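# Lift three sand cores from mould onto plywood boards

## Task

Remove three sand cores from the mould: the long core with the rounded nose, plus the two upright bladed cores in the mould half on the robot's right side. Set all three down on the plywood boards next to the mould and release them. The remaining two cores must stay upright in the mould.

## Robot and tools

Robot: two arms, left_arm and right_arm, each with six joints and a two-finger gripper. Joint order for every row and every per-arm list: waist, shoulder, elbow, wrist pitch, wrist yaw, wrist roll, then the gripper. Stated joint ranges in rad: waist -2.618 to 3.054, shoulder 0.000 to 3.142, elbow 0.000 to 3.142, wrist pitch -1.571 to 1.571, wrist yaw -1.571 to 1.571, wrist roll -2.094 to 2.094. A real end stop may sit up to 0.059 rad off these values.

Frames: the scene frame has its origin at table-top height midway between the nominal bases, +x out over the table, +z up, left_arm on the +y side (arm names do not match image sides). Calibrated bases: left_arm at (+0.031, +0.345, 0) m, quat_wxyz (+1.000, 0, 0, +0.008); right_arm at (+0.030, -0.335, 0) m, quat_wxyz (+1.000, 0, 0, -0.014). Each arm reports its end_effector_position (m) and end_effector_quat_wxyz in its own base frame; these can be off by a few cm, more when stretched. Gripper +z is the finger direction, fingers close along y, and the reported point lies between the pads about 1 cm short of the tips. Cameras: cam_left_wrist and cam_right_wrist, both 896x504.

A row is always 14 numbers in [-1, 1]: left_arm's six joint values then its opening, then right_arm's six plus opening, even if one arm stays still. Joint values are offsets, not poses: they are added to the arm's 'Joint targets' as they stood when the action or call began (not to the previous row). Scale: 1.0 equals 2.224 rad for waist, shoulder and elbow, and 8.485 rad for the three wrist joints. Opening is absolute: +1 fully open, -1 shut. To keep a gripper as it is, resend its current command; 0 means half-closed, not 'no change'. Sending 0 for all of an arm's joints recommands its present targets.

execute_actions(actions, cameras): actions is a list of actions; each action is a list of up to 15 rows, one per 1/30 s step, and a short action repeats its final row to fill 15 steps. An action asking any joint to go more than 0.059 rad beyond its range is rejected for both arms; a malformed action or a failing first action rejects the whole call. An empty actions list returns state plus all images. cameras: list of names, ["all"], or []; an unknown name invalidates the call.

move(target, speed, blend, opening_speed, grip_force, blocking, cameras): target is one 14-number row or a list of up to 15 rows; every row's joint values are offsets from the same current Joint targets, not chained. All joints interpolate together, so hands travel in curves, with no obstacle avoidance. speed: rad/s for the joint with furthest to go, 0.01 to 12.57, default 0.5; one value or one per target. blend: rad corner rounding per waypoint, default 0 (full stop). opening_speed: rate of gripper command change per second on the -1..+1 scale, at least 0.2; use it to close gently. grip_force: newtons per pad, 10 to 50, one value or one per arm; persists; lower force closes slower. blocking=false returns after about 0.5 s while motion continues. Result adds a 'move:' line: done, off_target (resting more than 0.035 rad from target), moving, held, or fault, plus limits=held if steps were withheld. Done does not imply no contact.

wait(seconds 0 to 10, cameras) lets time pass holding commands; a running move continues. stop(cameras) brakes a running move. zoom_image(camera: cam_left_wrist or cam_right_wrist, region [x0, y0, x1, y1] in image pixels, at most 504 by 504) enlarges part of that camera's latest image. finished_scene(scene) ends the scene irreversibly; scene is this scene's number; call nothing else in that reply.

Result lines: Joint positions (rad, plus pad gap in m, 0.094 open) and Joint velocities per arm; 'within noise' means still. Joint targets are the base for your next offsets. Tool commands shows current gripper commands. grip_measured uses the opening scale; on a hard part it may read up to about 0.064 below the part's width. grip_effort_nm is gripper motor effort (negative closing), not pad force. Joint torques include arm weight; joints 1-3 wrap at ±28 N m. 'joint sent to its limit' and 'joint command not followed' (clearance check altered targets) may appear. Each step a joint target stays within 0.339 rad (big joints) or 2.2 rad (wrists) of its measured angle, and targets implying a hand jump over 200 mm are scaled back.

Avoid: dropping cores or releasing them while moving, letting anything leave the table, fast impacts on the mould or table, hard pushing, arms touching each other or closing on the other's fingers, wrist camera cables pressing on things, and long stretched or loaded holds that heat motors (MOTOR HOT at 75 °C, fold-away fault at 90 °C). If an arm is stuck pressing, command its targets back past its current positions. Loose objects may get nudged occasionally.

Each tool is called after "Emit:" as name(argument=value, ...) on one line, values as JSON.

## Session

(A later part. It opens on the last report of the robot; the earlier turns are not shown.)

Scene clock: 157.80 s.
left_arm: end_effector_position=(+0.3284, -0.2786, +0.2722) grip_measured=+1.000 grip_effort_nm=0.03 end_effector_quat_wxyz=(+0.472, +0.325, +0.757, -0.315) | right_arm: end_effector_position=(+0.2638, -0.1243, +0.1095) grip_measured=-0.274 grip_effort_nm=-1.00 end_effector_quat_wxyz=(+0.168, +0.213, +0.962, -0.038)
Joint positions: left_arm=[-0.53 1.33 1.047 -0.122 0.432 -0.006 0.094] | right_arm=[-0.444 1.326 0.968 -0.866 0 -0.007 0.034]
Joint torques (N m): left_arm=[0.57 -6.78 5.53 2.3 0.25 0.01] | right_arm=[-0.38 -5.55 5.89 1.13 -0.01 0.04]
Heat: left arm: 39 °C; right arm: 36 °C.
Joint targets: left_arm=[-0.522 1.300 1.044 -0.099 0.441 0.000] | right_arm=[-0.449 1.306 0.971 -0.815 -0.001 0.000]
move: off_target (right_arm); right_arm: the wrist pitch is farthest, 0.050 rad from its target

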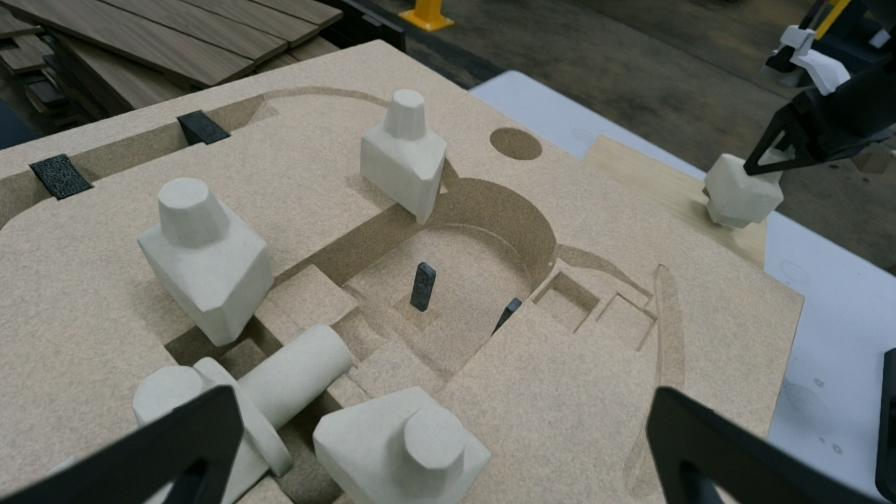

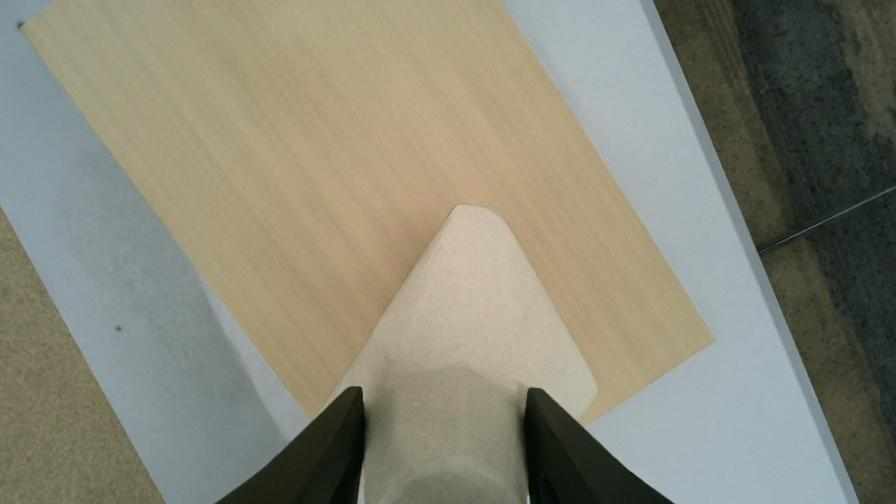

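Emit:
move(target=[[0,0,0,0,0,0,1,0.027,0.0352,0.0326,0.0007,0,0,-0.7],[0,0,0,0,0,0,1,0.027,0.039,0.0067,0.0085,0,0,-0.7]], speed=[0.3,0.1], cameras=["all"])

Emit:
zoom_image(camera="cam_left_wrist", region=[650, 0, 896, 300])

Scene clock: 166.27 s.
left_arm: end_effector_position=(+0.3284, -0.2786, +0.2722) grip_measured=+1.000 grip_effort_nm=0.03 end_effector_quat_wxyz=(+0.472, +0.325, +0.757, -0.315) | right_arm: end_effector_position=(+0.2892, -0.1227, +0.1085) grip_measured=-0.275 grip_effort_nm=-1.00 end_effector_quat_wxyz=(+0.185, +0.192, +0.963, -0.044)
Joint positions: left_arm=[-0.53 1.33 1.047 -0.122 0.432 -0.006 0.094] | right_arm=[-0.397 1.386 0.998 -0.802 0.013 -0.007 0.034]
Joint torques (N m): left_arm=[0.59 -6.82 5.63 2.34 0.26 0] | right_arm=[0.77 -3.88 4.78 1.27 -0.13 0.04]
Heat: left arm: 40 °C; right arm: 36 °C.
Joint targets: left_arm=[-0.522 1.300 1.044 -0.099 0.441 0.000] | right_arm=[-0.389 1.393 0.986 -0.743 0.000 0.000]
move: off_target (right_arm); right_arm: the wrist pitch is farthest, 0.059 rad from its target

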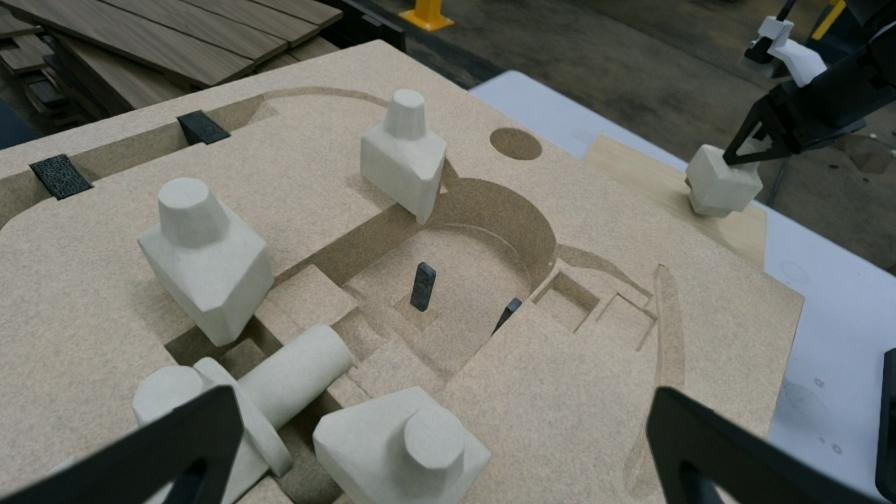

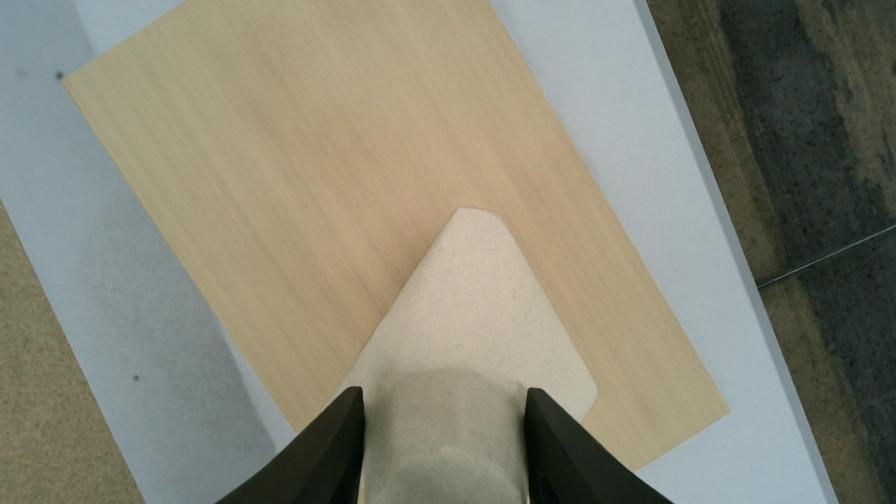

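Scaled by 1.680.

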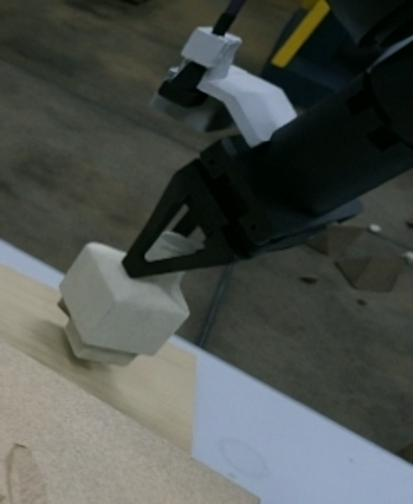

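Emit:
move(target=[0,0,0,0,0,0,1,-0.002,0,0,-0.0045,0,0,0.3], opening_speed=0.4, cameras=["all"])

Emit:
zoom_image(camera="cam_left_wrist", region=[650, 0, 896, 300])

Scene clock: 175.57 s.
left_arm: end_effector_position=(+0.3284, -0.2786, +0.2722) grip_measured=+1.000 grip_effort_nm=0.03 end_effector_quat_wxyz=(+0.472, +0.325, +0.757, -0.315) | right_arm: end_effector_position=(+0.2888, -0.1182, +0.1059) grip_measured=+0.297 grip_effort_nm=0.18 end_effector_quat_wxyz=(+0.183, +0.189, +0.964, -0.034)
Joint positions: left_arm=[-0.53 1.33 1.047 -0.122 0.432 -0.006 0.094] | right_arm=[-0.395 1.386 0.991 -0.802 -0.006 -0.007 0.061]
Joint torques (N m): left_arm=[0.62 -6.8 5.55 2.34 0.26 0.01] | right_arm=[0.16 -3.89 5.35 0.9 0.04 0.05]
Heat: left arm: 40 °C; right arm: 36 °C.
Joint targets: left_arm=[-0.522 1.300 1.044 -0.099 0.441 0.000] | right_arm=[-0.393 1.393 0.986 -0.781 -0.001 0.000]
move: done

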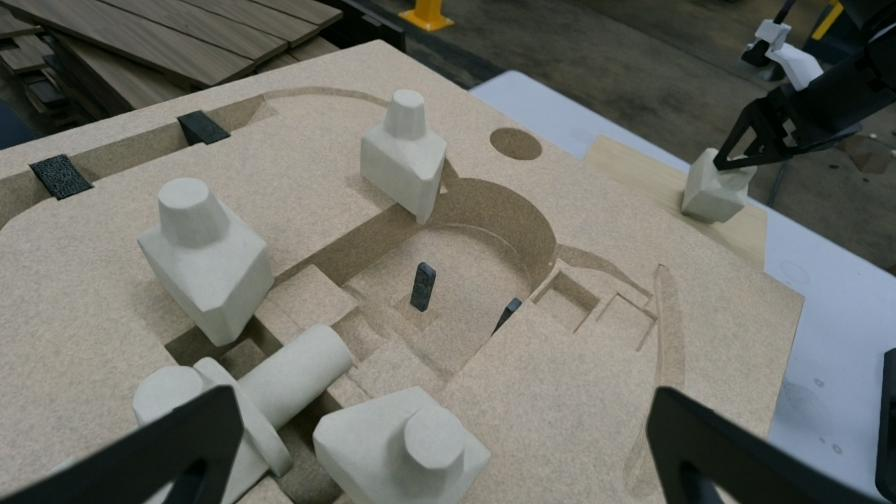

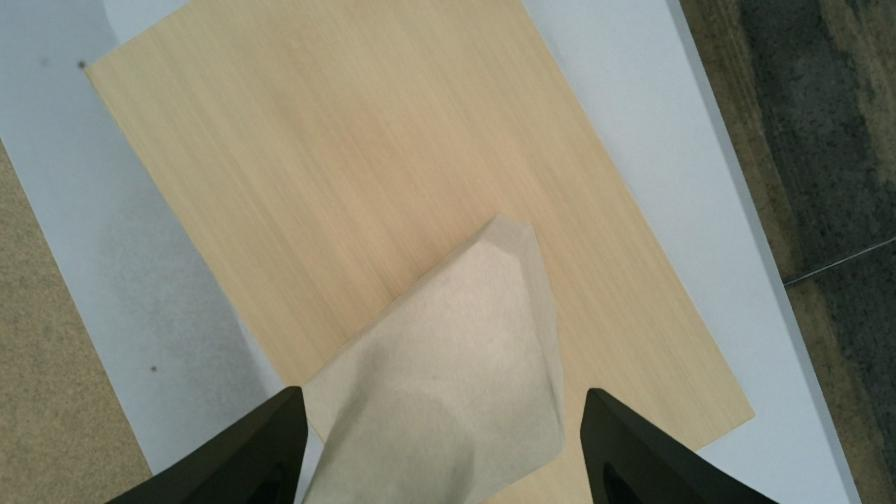

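Scaled by 1.680.

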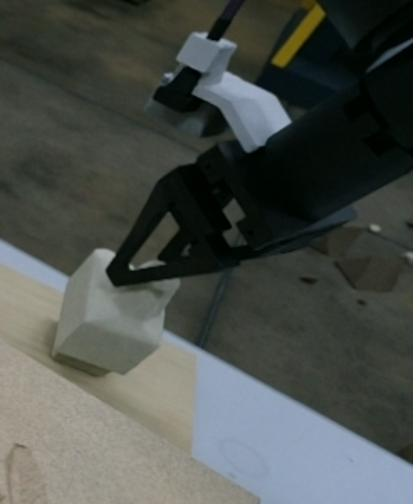

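Emit:
move(target=[0,0,0,0,0,0,1,0,0,0,0,0,0,1], opening_speed=0.5, cameras=["all"])

Emit:
zoom_image(camera="cam_left_wrist", region=[650, 0, 896, 300])

Scene clock: 181.63 s.
left_arm: end_effector_position=(+0.3284, -0.2786, +0.2722) grip_measured=+1.000 grip_effort_nm=0.03 end_effector_quat_wxyz=(+0.472, +0.325, +0.757, -0.315) | right_arm: end_effector_position=(+0.2888, -0.1183, +0.1059) grip_measured=+0.997 grip_effort_nm=0.18 end_effector_quat_wxyz=(+0.183, +0.189, +0.964, -0.035)
Joint positions: left_arm=[-0.53 1.33 1.047 -0.122 0.432 -0.006 0.094] | right_arm=[-0.395 1.386 0.991 -0.802 -0.005 -0.007 0.094]
Joint torques (N m): left_arm=[0.62 -6.86 5.57 2.34 0.26 -0.03] | right_arm=[0.16 -3.88 5.34 0.9 0.04 0.03]
Heat: left arm: 40 °C; right arm: 36 °C.
Joint targets: left_arm=[-0.522 1.300 1.044 -0.099 0.441 0.000] | right_arm=[-0.393 1.393 0.986 -0.781 0.000 0.000]
move: done

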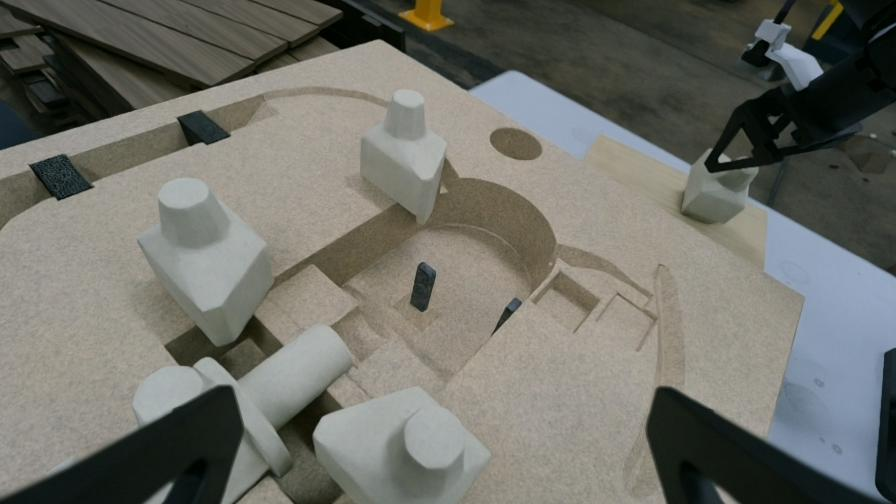

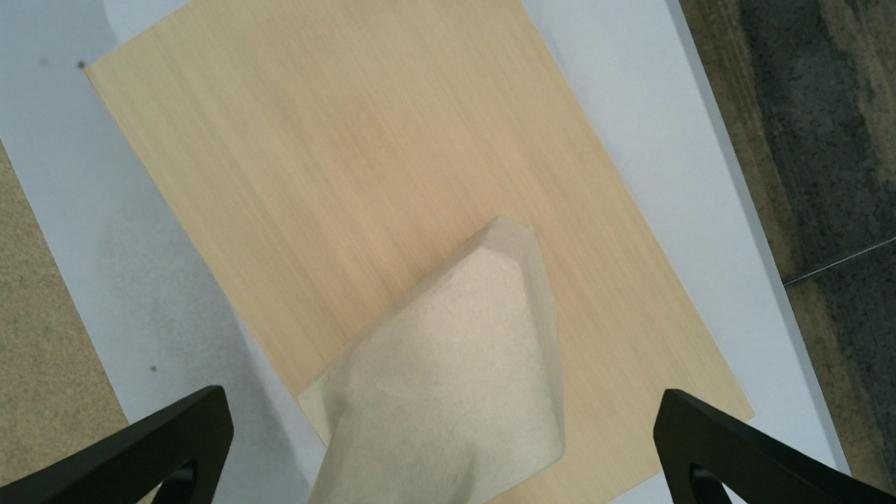

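Scaled by 1.680.

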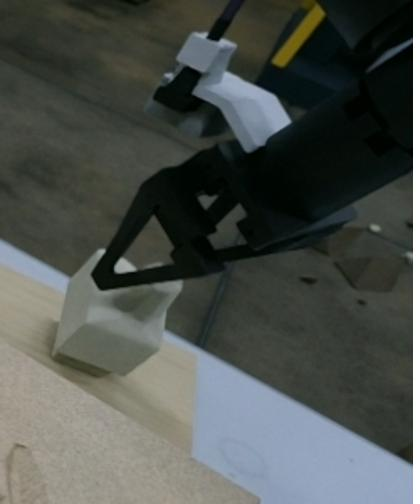

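Emit:
move(target=[0,0,0,0,0,0,1,0,0.002,0.163,-0.0377,0,0,1], speed=0.4, cameras=["all"])

Emit:
zoom_image(camera="cam_left_wrist", region=[650, 0, 896, 300])

Scene clock: 187.33 s.
left_arm: end_effector_position=(+0.3284, -0.2786, +0.2722) grip_measured=+1.000 grip_effort_nm=0.03 end_effector_quat_wxyz=(+0.472, +0.325, +0.757, -0.315) | right_arm: end_effector_position=(+0.2981, -0.1222, +0.1929) grip_measured=+0.997 grip_effort_nm=0.18 end_effector_quat_wxyz=(+0.204, +0.188, +0.960, -0.039)
Joint positions: left_arm=[-0.53 1.33 1.047 -0.122 0.432 -0.006 0.094] | right_arm=[-0.395 1.389 1.323 -1.087 -0.005 -0.007 0.094]
Joint torques (N m): left_arm=[0.64 -6.87 5.57 2.31 0.25 0] | right_arm=[0.17 -3.77 7.69 0.65 0.04 0.04]
Heat: left arm: 40 °C; right arm: 35 °C.
Joint targets: left_arm=[-0.522 1.300 1.044 -0.099 0.441 0.000] | right_arm=[-0.393 1.397 1.349 -1.101 0.000 0.000]
move: done

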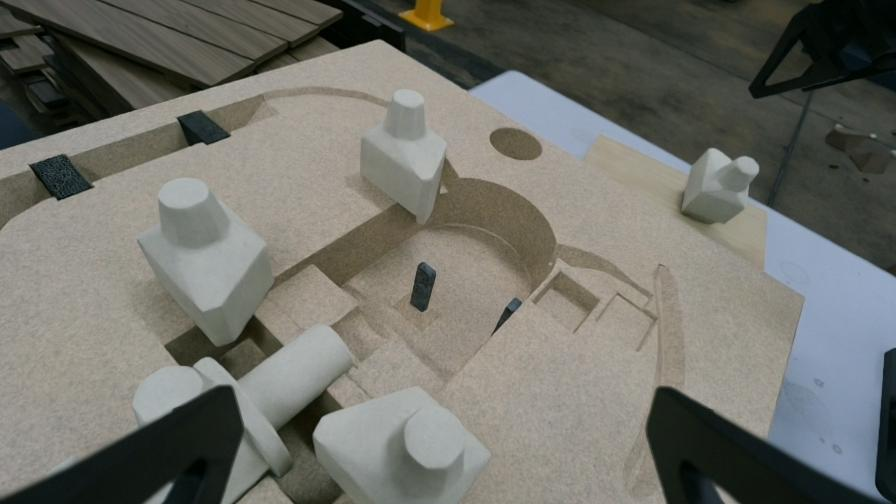

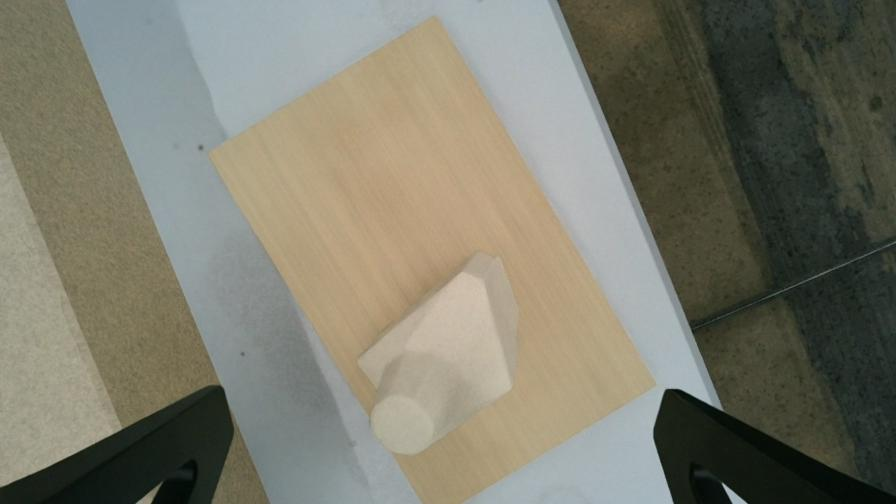

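Scaled by 1.680.

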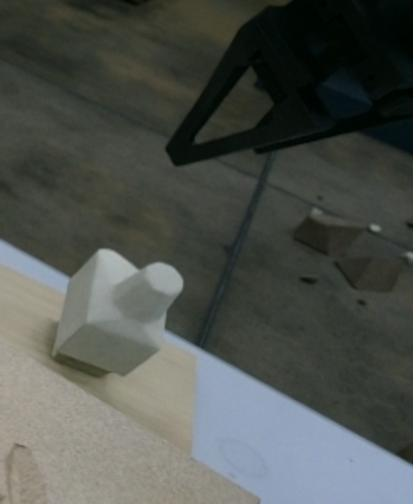

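Emit:
move(target=[0,0,0,0,0,0,1,0.3377,0.3712,0.4527,0.0198,0,0,1], speed=0.7, cameras=["all"])

Scene clock: 199.17 s.
left_arm: end_effector_position=(+0.3284, -0.2786, +0.2722) grip_measured=+1.000 grip_effort_nm=0.03 end_effector_quat_wxyz=(+0.472, +0.325, +0.757, -0.315) | right_arm: end_effector_position=(+0.5434, +0.2080, +0.2315) grip_measured=+0.997 grip_effort_nm=0.18 end_effector_quat_wxyz=(+0.352, -0.172, +0.918, +0.065)
Joint positions: left_arm=[-0.53 1.33 1.047 -0.122 0.432 -0.006 0.094] | right_arm=[0.363 2.211 2.325 -0.952 -0.004 -0.007 0.094]
Joint torques (N m): left_arm=[0.53 -6.79 5.55 2.35 0.23 0.02] | right_arm=[-0.28 -10.04 8.21 1.33 0.02 0.02]
Heat: left arm: 41 °C; right arm: 36 °C.
Joint targets: left_arm=[-0.522 1.300 1.044 -0.099 0.441 0.000] | right_arm=[0.358 2.223 2.356 -0.933 -0.001 0.000]
move: done

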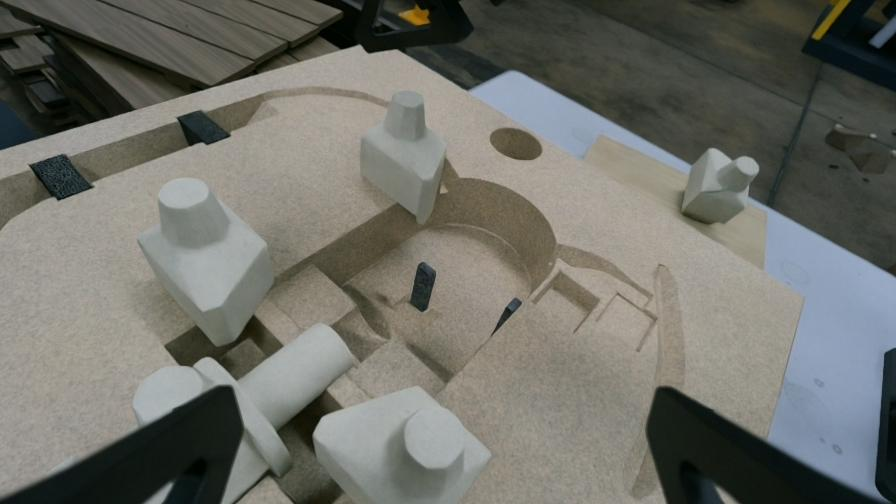

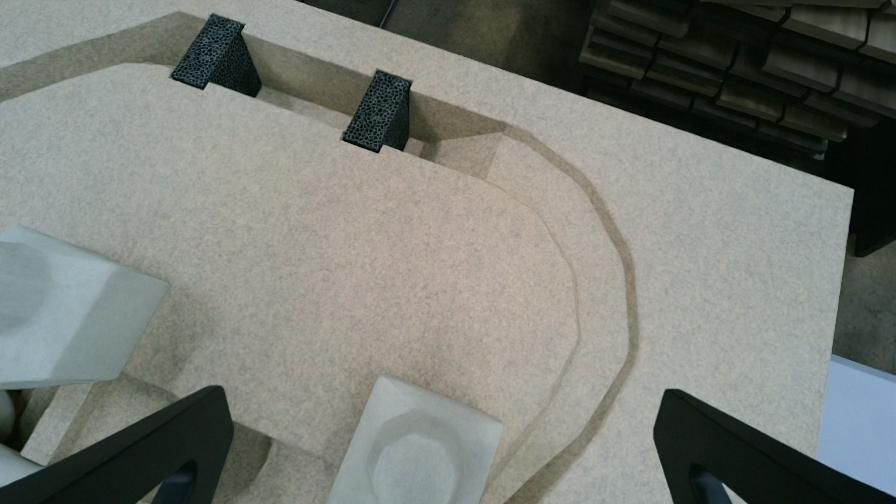

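Emit:
move(target=[0,0,0,0,0,0,1,0.0076,-0.0484,-0.2214,0.0454,0,0,1], speed=0.35, cameras=["all"])

Emit:
zoom_image(camera="cam_left_wrist", region=[250, 0, 600, 300])

Scene clock: 207.07 s.
left_arm: end_effector_position=(+0.3285, -0.2786, +0.2723) grip_measured=+1.000 grip_effort_nm=0.03 end_effector_quat_wxyz=(+0.472, +0.325, +0.757, -0.315) | right_arm: end_effector_position=(+0.5419, +0.2112, +0.1334) grip_measured=+0.997 grip_effort_nm=0.18 end_effector_quat_wxyz=(+0.339, -0.176, +0.922, +0.064)
Joint positions: left_arm=[-0.53 1.33 1.047 -0.122 0.432 -0.006 0.094] | right_arm=[0.369 2.163 1.871 -0.573 -0.004 -0.007 0.094]
Joint torques (N m): left_arm=[0.59 -6.78 5.5 2.34 0.25 -0.02] | right_arm=[0.54 -14.93 5.61 1.34 0.02 0.03]
Heat: left arm: 41 °C; right arm: 37 °C.
Joint targets: left_arm=[-0.522 1.300 1.044 -0.099 0.441 0.000] | right_arm=[0.375 2.115 1.863 -0.548 -0.001 0.000]
move: off_target (right_arm); right_arm: the shoulder is farthest, 0.048 rad from its target

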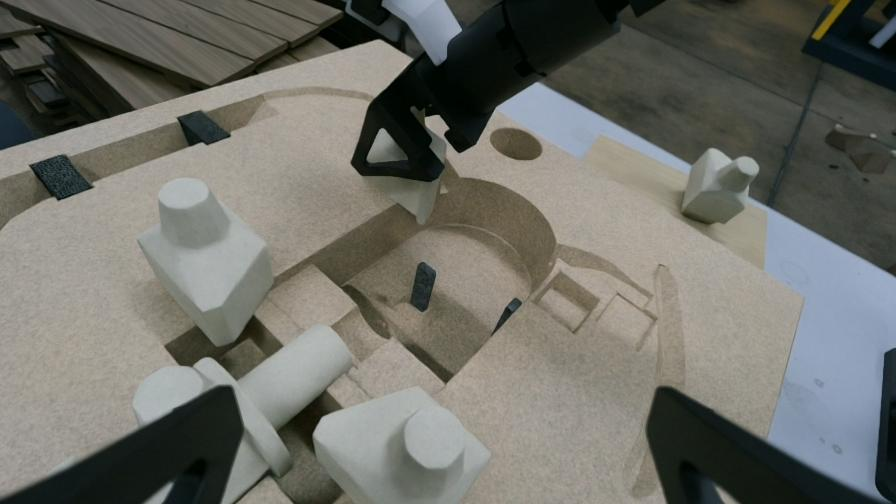

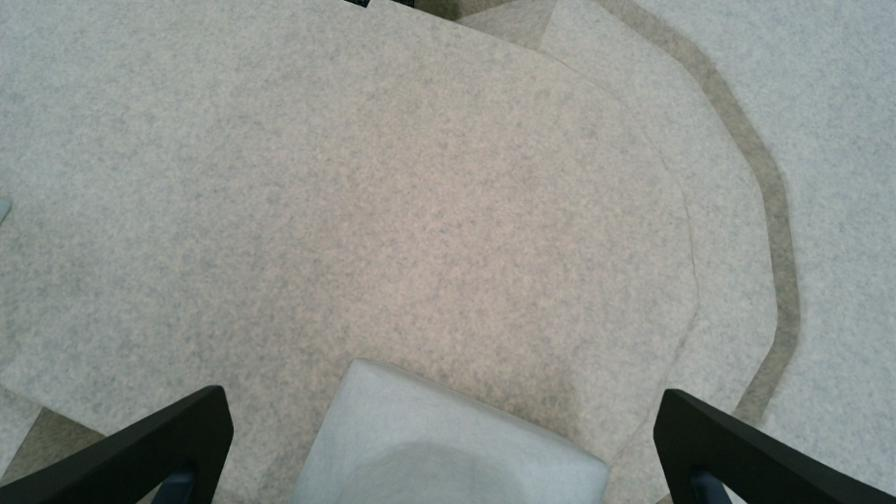

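Scaled by 1.440.

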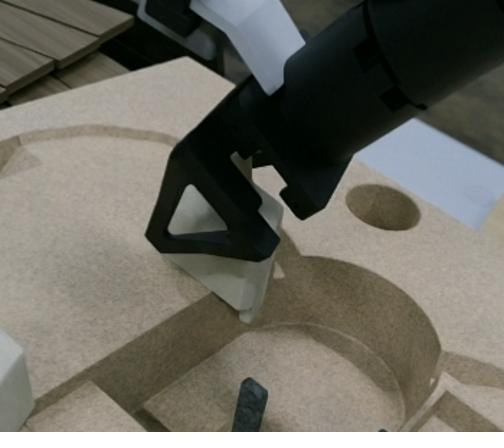

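Emit:
move(target=[0,0,0,0,0,0,1,0.002,0,0.02,0,0,0,1], speed=0.35)

Emit:
move(target=[0,0,0,0,0,0,1,0,0,0,0,0,0,-0.7], opening_speed=0.6, cameras=["all"])

Emit:
zoom_image(camera="cam_left_wrist", region=[250, 0, 600, 300])

Scene clock: 211.47 s.
left_arm: end_effector_position=(+0.3285, -0.2786, +0.2723) grip_measured=+1.000 grip_effort_nm=0.03 end_effector_quat_wxyz=(+0.472, +0.325, +0.757, -0.315) | right_arm: end_effector_position=(+0.5424, +0.2135, +0.1357) grip_measured=+0.997 grip_effort_nm=0.18 end_effector_quat_wxyz=(+0.342, -0.177, +0.921, +0.065)
Joint positions: left_arm=[-0.53 1.33 1.047 -0.122 0.432 -0.006 0.094] | right_arm=[0.372 2.163 1.875 -0.572 -0.004 -0.007 0.094]
Joint torques (N m): left_arm=[0.59 -6.76 5.5 2.33 0.26 -0.02] | right_arm=[0.68 -14.93 8.69 1.35 0.02 0.03]
Heat: left arm: 41 °C; right arm: 37 °C.
Joint targets: left_arm=[-0.522 1.300 1.044 -0.099 0.441 0.000] | right_arm=[0.379 2.115 1.908 -0.548 -0.001 0.000]
move: off_target (right_arm); right_arm: the shoulder is farthest, 0.048 rad from its target

Scene clock: 214.50 s.
left_arm: end_effector_position=(+0.3285, -0.2786, +0.2723) grip_measured=+1.000 grip_effort_nm=0.03 end_effector_quat_wxyz=(+0.472, +0.325, +0.757, -0.315) | right_arm: end_effector_position=(+0.5427, +0.2129, +0.1357) grip_measured=+0.330 grip_effort_nm=-1.00 end_effector_quat_wxyz=(+0.343, -0.176, +0.921, +0.062)
Joint positions: left_arm=[-0.53 1.33 1.047 -0.122 0.432 -0.006 0.094] | right_arm=[0.373 2.163 1.875 -0.572 0.002 -0.007 0.062]
Joint torques (N m): left_arm=[0.61 -6.87 5.56 2.33 0.27 0.02] | right_arm=[0.58 -14.93 8.7 1.35 -0.03 0.03]
Heat: left arm: 41 °C; right arm: 38 °C.
Joint targets: left_arm=[-0.522 1.300 1.044 -0.099 0.441 0.000] | right_arm=[0.379 2.115 1.908 -0.548 0.000 0.000]
move: off_target (right_arm); right_arm: the shoulder is farthest, 0.048 rad from its target

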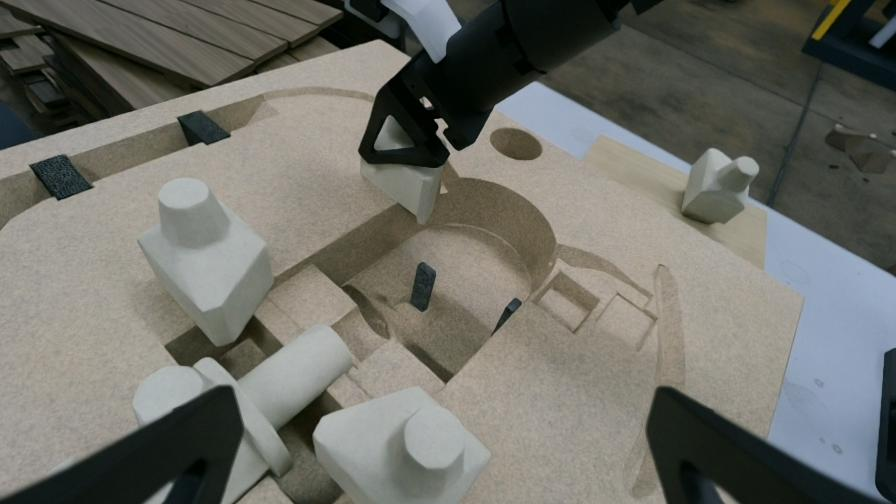

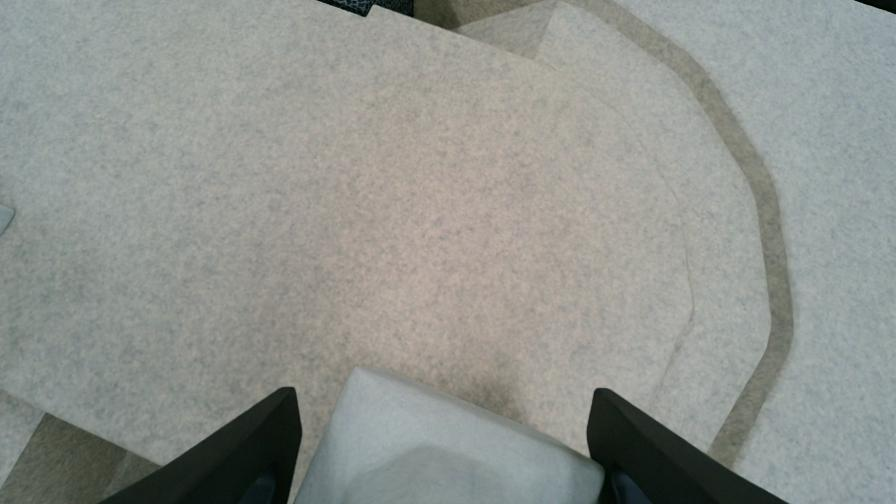

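Scaled by 1.440.

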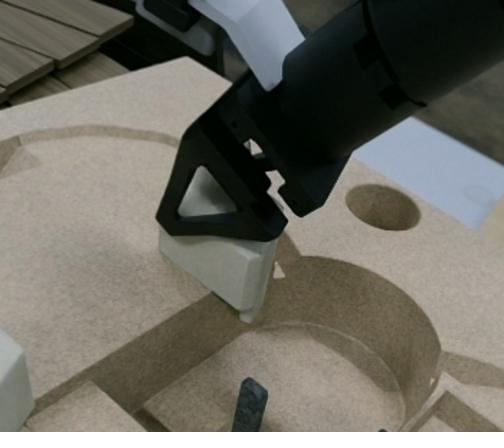

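Emit:
move(target=[0,0,0,0,0,0,1,0,0,0,0,0,0,1], opening_speed=1)

Emit:
move(target=[[0,0,0,0,0,0,1,0,0.0486,0.2014,-0.0454,0,0,1],[0,0,0,0,0,0,1,0,0.0337,0.0571,-0.0238,0,0,1]], speed=0.4, cameras=["all"])

Emit:
zoom_image(camera="cam_left_wrist", region=[250, 0, 600, 300])

Scene clock: 222.97 s.
left_arm: end_effector_position=(+0.3285, -0.2786, +0.2723) grip_measured=+1.000 grip_effort_nm=0.03 end_effector_quat_wxyz=(+0.472, +0.325, +0.757, -0.315) | right_arm: end_effector_position=(+0.5427, +0.2130, +0.1357) grip_measured=+0.997 grip_effort_nm=0.18 end_effector_quat_wxyz=(+0.343, -0.176, +0.921, +0.062)
Joint positions: left_arm=[-0.53 1.33 1.047 -0.122 0.432 -0.006 0.094] | right_arm=[0.373 2.163 1.875 -0.571 0.002 -0.007 0.094]
Joint torques (N m): left_arm=[0.58 -6.89 5.59 2.32 0.26 0.02] | right_arm=[0.57 -14.95 8.7 1.36 -0.04 0.03]
Heat: left arm: 42 °C; right arm: 41 °C.
Joint targets: left_arm=[-0.522 1.300 1.044 -0.099 0.441 0.000] | right_arm=[0.379 2.115 1.908 -0.548 0.000 0.000]
move: off_target (right_arm); right_arm: the shoulder is farthest, 0.048 rad from its target

Scene clock: 226.30 s.
left_arm: end_effector_position=(+0.3285, -0.2786, +0.2723) grip_measured=+1.000 grip_effort_nm=0.03 end_effector_quat_wxyz=(+0.472, +0.325, +0.757, -0.315) | right_arm: end_effector_position=(+0.5361, +0.2104, +0.1490) grip_measured=+0.997 grip_effort_nm=0.18 end_effector_quat_wxyz=(+0.307, -0.179, +0.933, +0.056)
Joint positions: left_arm=[-0.53 1.33 1.047 -0.122 0.432 -0.006 0.094] | right_arm=[0.373 2.203 2.04 -0.773 0.002 -0.007 0.094]
Joint torques (N m): left_arm=[0.65 -6.84 5.57 2.34 0.26 0.01] | right_arm=[0.58 -12.1 5.67 1.21 -0.03 0.04]
Heat: left arm: 42 °C; right arm: 41 °C.
Joint targets: left_arm=[-0.522 1.300 1.044 -0.099 0.441 0.000] | right_arm=[0.379 2.190 2.035 -0.750 0.000 0.000]
move: done

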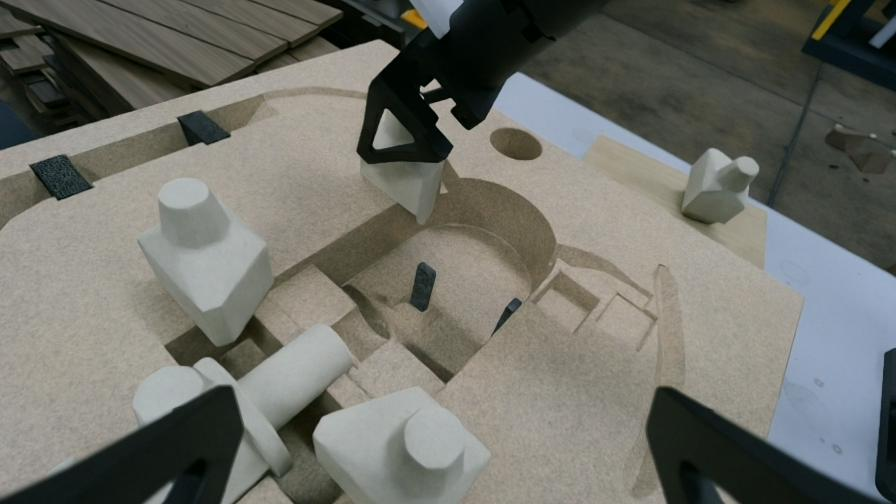

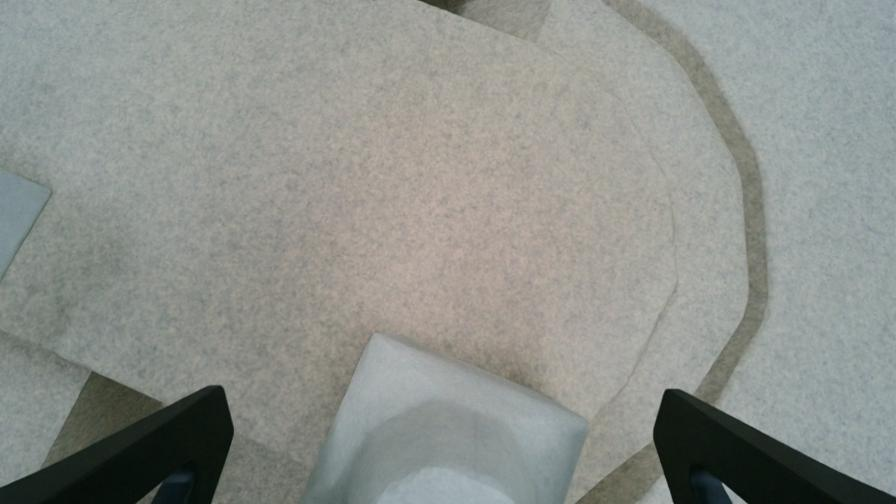

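Scaled by 1.440.

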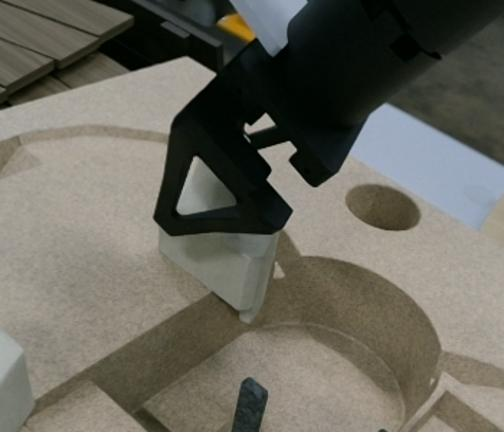

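Emit:
move(target=[0,0,0,0,0,0,1,0,0,0,0,0,0,-0.7], opening_speed=0.6, cameras=["all"])

Emit:
zoom_image(camera="cam_left_wrist", region=[250, 0, 600, 300])

Scene clock: 231.43 s.
left_arm: end_effector_position=(+0.3285, -0.2786, +0.2723) grip_measured=+1.000 grip_effort_nm=0.03 end_effector_quat_wxyz=(+0.472, +0.325, +0.757, -0.315) | right_arm: end_effector_position=(+0.5422, +0.2130, +0.1539) grip_measured=-0.281 grip_effort_nm=-1.00 end_effector_quat_wxyz=(+0.322, -0.178, +0.928, +0.058)
Joint positions: left_arm=[-0.53 1.33 1.047 -0.122 0.432 -0.006 0.094] | right_arm=[0.374 2.203 2.04 -0.74 0.005 -0.007 0.034]
Joint torques (N m): left_arm=[0.57 -6.82 5.64 2.31 0.25 0.01] | right_arm=[0.49 -12.14 5.71 0.99 -0.06 0.04]
Heat: left arm: 42 °C; right arm: 42 °C.
Joint targets: left_arm=[-0.522 1.300 1.044 -0.099 0.441 0.000] | right_arm=[0.380 2.190 2.035 -0.750 -0.001 0.000]
move: done

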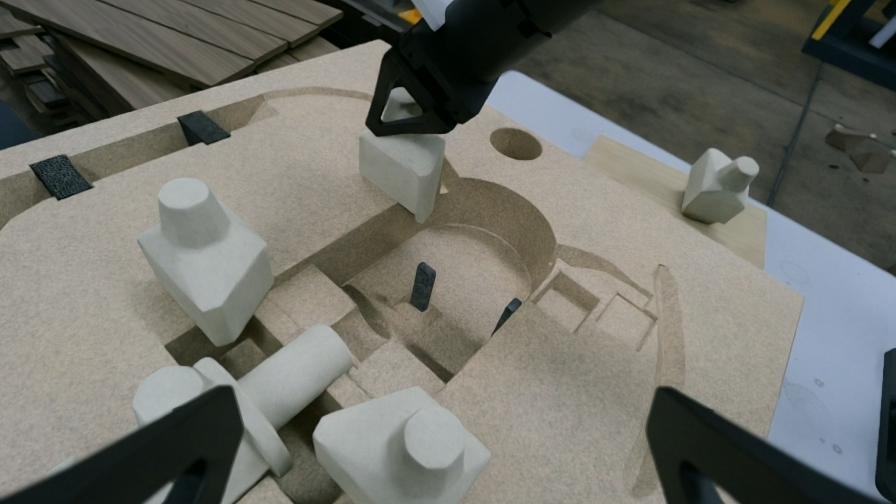

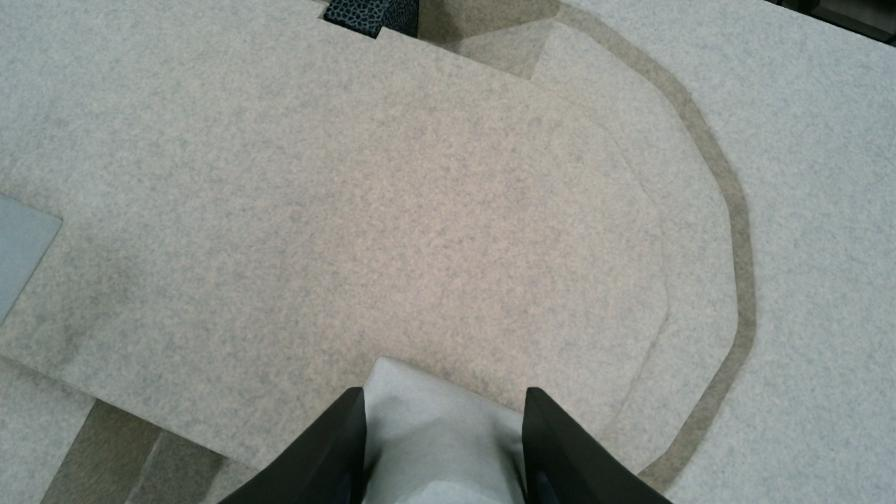

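Scaled by 1.440.

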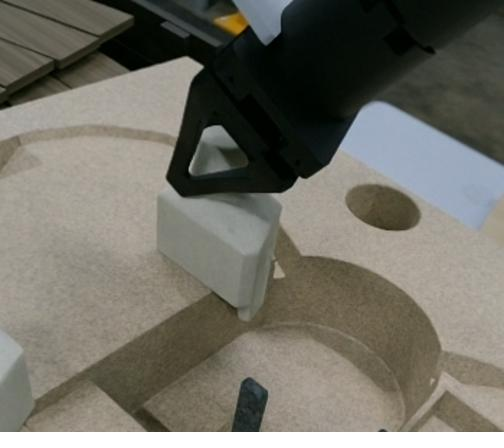

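Emit:
move(target=[[0,0,0,0,0,0,1,0,0.0067,0.0841,-0.0147,0,0,-0.7],[0,0,0,0,0,0,1,0,-0.1124,-0.0112,-0.0194,0,0,-0.7],[0,0,0,0,0,0,1,-0.2846,-0.2284,-0.1596,-0.0112,0,0,-0.7]], speed=[0.3,0.5,0.6], blend=[0.02,0.1,0], cameras=["all"])

Emit:
zoom_image(camera="cam_left_wrist", region=[546, 0, 896, 300])

Scene clock: 249.10 s.
left_arm: end_effector_position=(+0.3285, -0.2786, +0.2723) grip_measured=+1.000 grip_effort_nm=0.03 end_effector_quat_wxyz=(+0.472, +0.325, +0.757, -0.315) | right_arm: end_effector_position=(+0.4396, -0.1159, +0.2188) grip_measured=-0.282 grip_effort_nm=-1.00 end_effector_quat_wxyz=(+0.297, +0.120, +0.946, -0.042)
Joint positions: left_arm=[-0.53 1.33 1.047 -0.122 0.432 -0.006 0.094] | right_arm=[-0.258 1.736 1.677 -0.903 0.005 -0.007 0.034]
Joint torques (N m): left_arm=[0.69 -6.8 5.56 2.33 0.28 0.03] | right_arm=[0.4 -11.95 6.12 1.56 -0.06 0.04]
Heat: left arm: 42 °C; right arm: 44 °C.
Joint targets: left_arm=[-0.522 1.300 1.044 -0.099 0.441 0.000] | right_arm=[-0.254 1.682 1.680 -0.845 0.000 0.000]
move: off_target (right_arm); right_arm: the wrist pitch is farthest, 0.058 rad from its target

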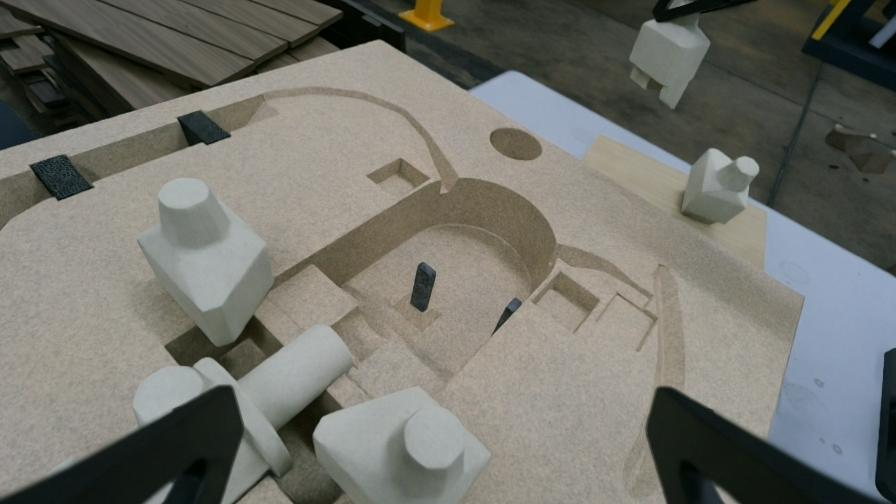

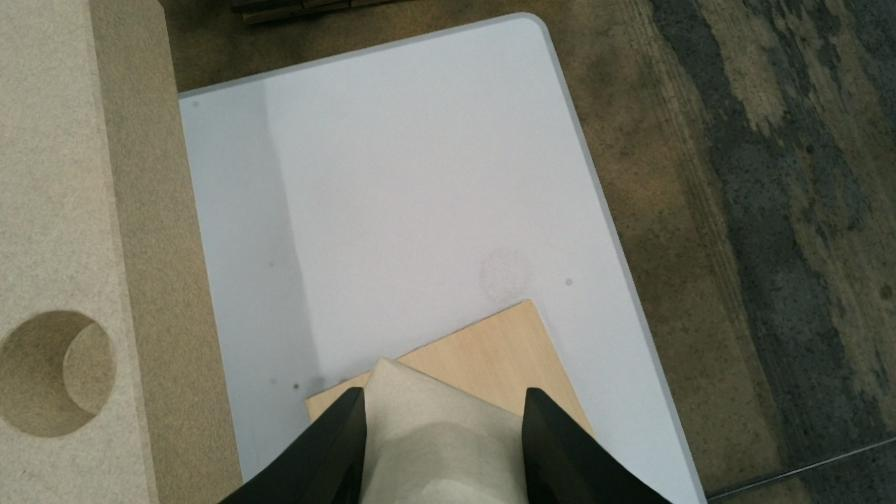

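Scaled by 1.440.

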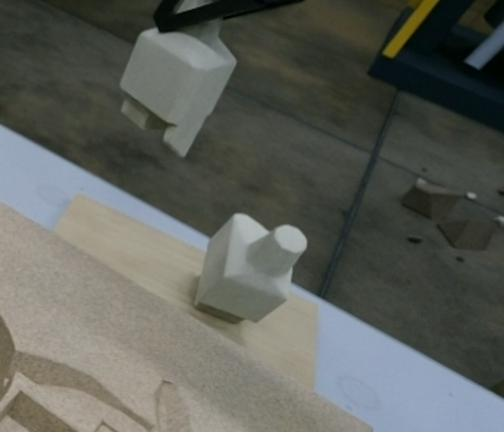

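Emit:
move(target=[0,0,0,0,0,0,1,0,0.0621,-0.063,0.0088,0,0,-0.7], speed=0.3, cameras=["all"])

Emit:
zoom_image(camera="cam_left_wrist", region=[546, 0, 896, 300])

Scene clock: 254.93 s.
left_arm: end_effector_position=(+0.3285, -0.2786, +0.2723) grip_measured=+1.000 grip_effort_nm=0.03 end_effector_quat_wxyz=(+0.472, +0.325, +0.757, -0.315) | right_arm: end_effector_position=(+0.4336, -0.1143, +0.1301) grip_measured=-0.282 grip_effort_nm=-1.00 end_effector_quat_wxyz=(+0.219, +0.123, +0.968, -0.032)
Joint positions: left_arm=[-0.53 1.33 1.047 -0.122 0.432 -0.006 0.094] | right_arm=[-0.258 1.835 1.526 -0.816 0.005 -0.007 0.034]
Joint torques (N m): left_arm=[0.62 -6.78 5.57 2.33 0.24 0.02] | right_arm=[0.38 -9.35 6.86 1.25 -0.06 0.04]
Heat: left arm: 43 °C; right arm: 45 °C.
Joint targets: left_arm=[-0.522 1.300 1.044 -0.099 0.441 0.000] | right_arm=[-0.254 1.820 1.540 -0.770 0.000 0.000]
move: off_target (right_arm); right_arm: the wrist pitch is farthest, 0.046 rad from its target

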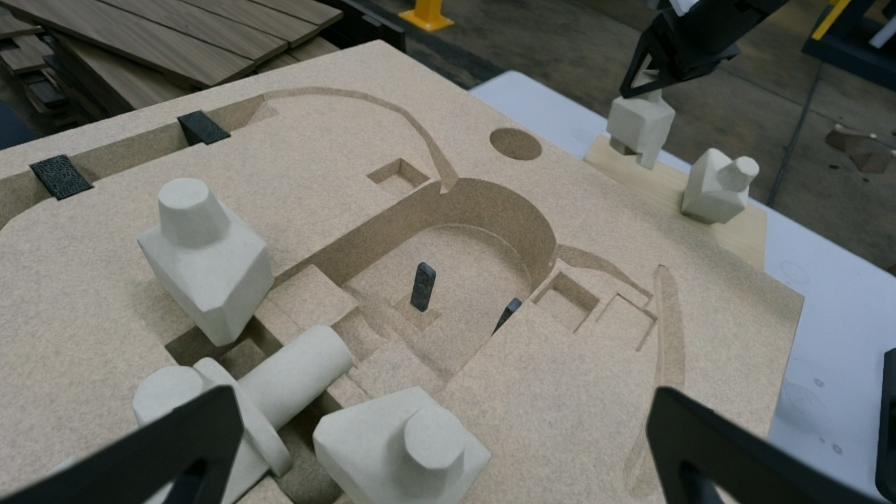

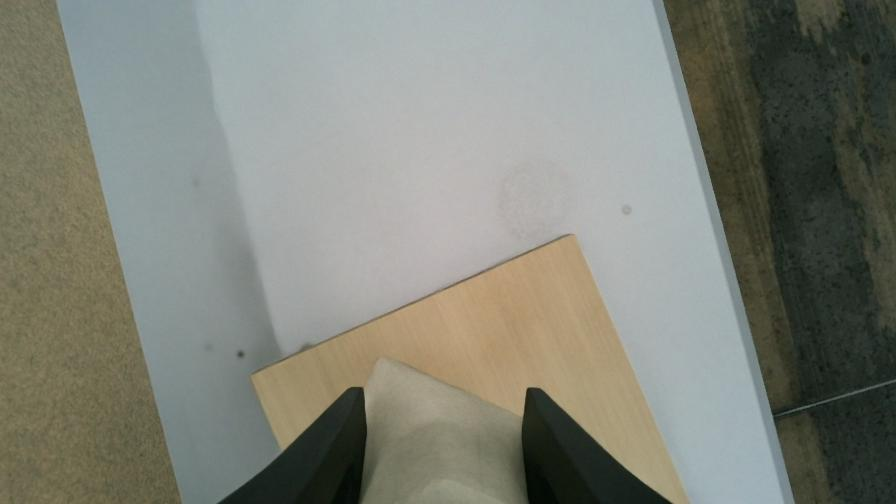

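Scaled by 1.440.

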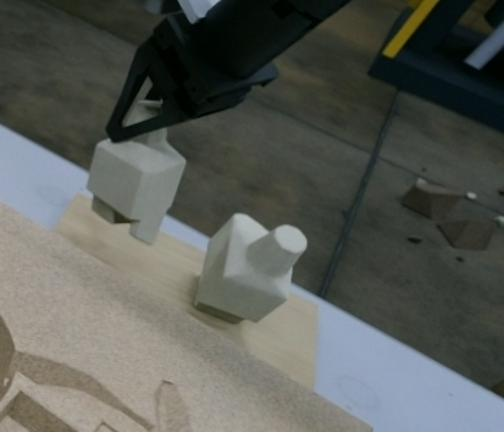

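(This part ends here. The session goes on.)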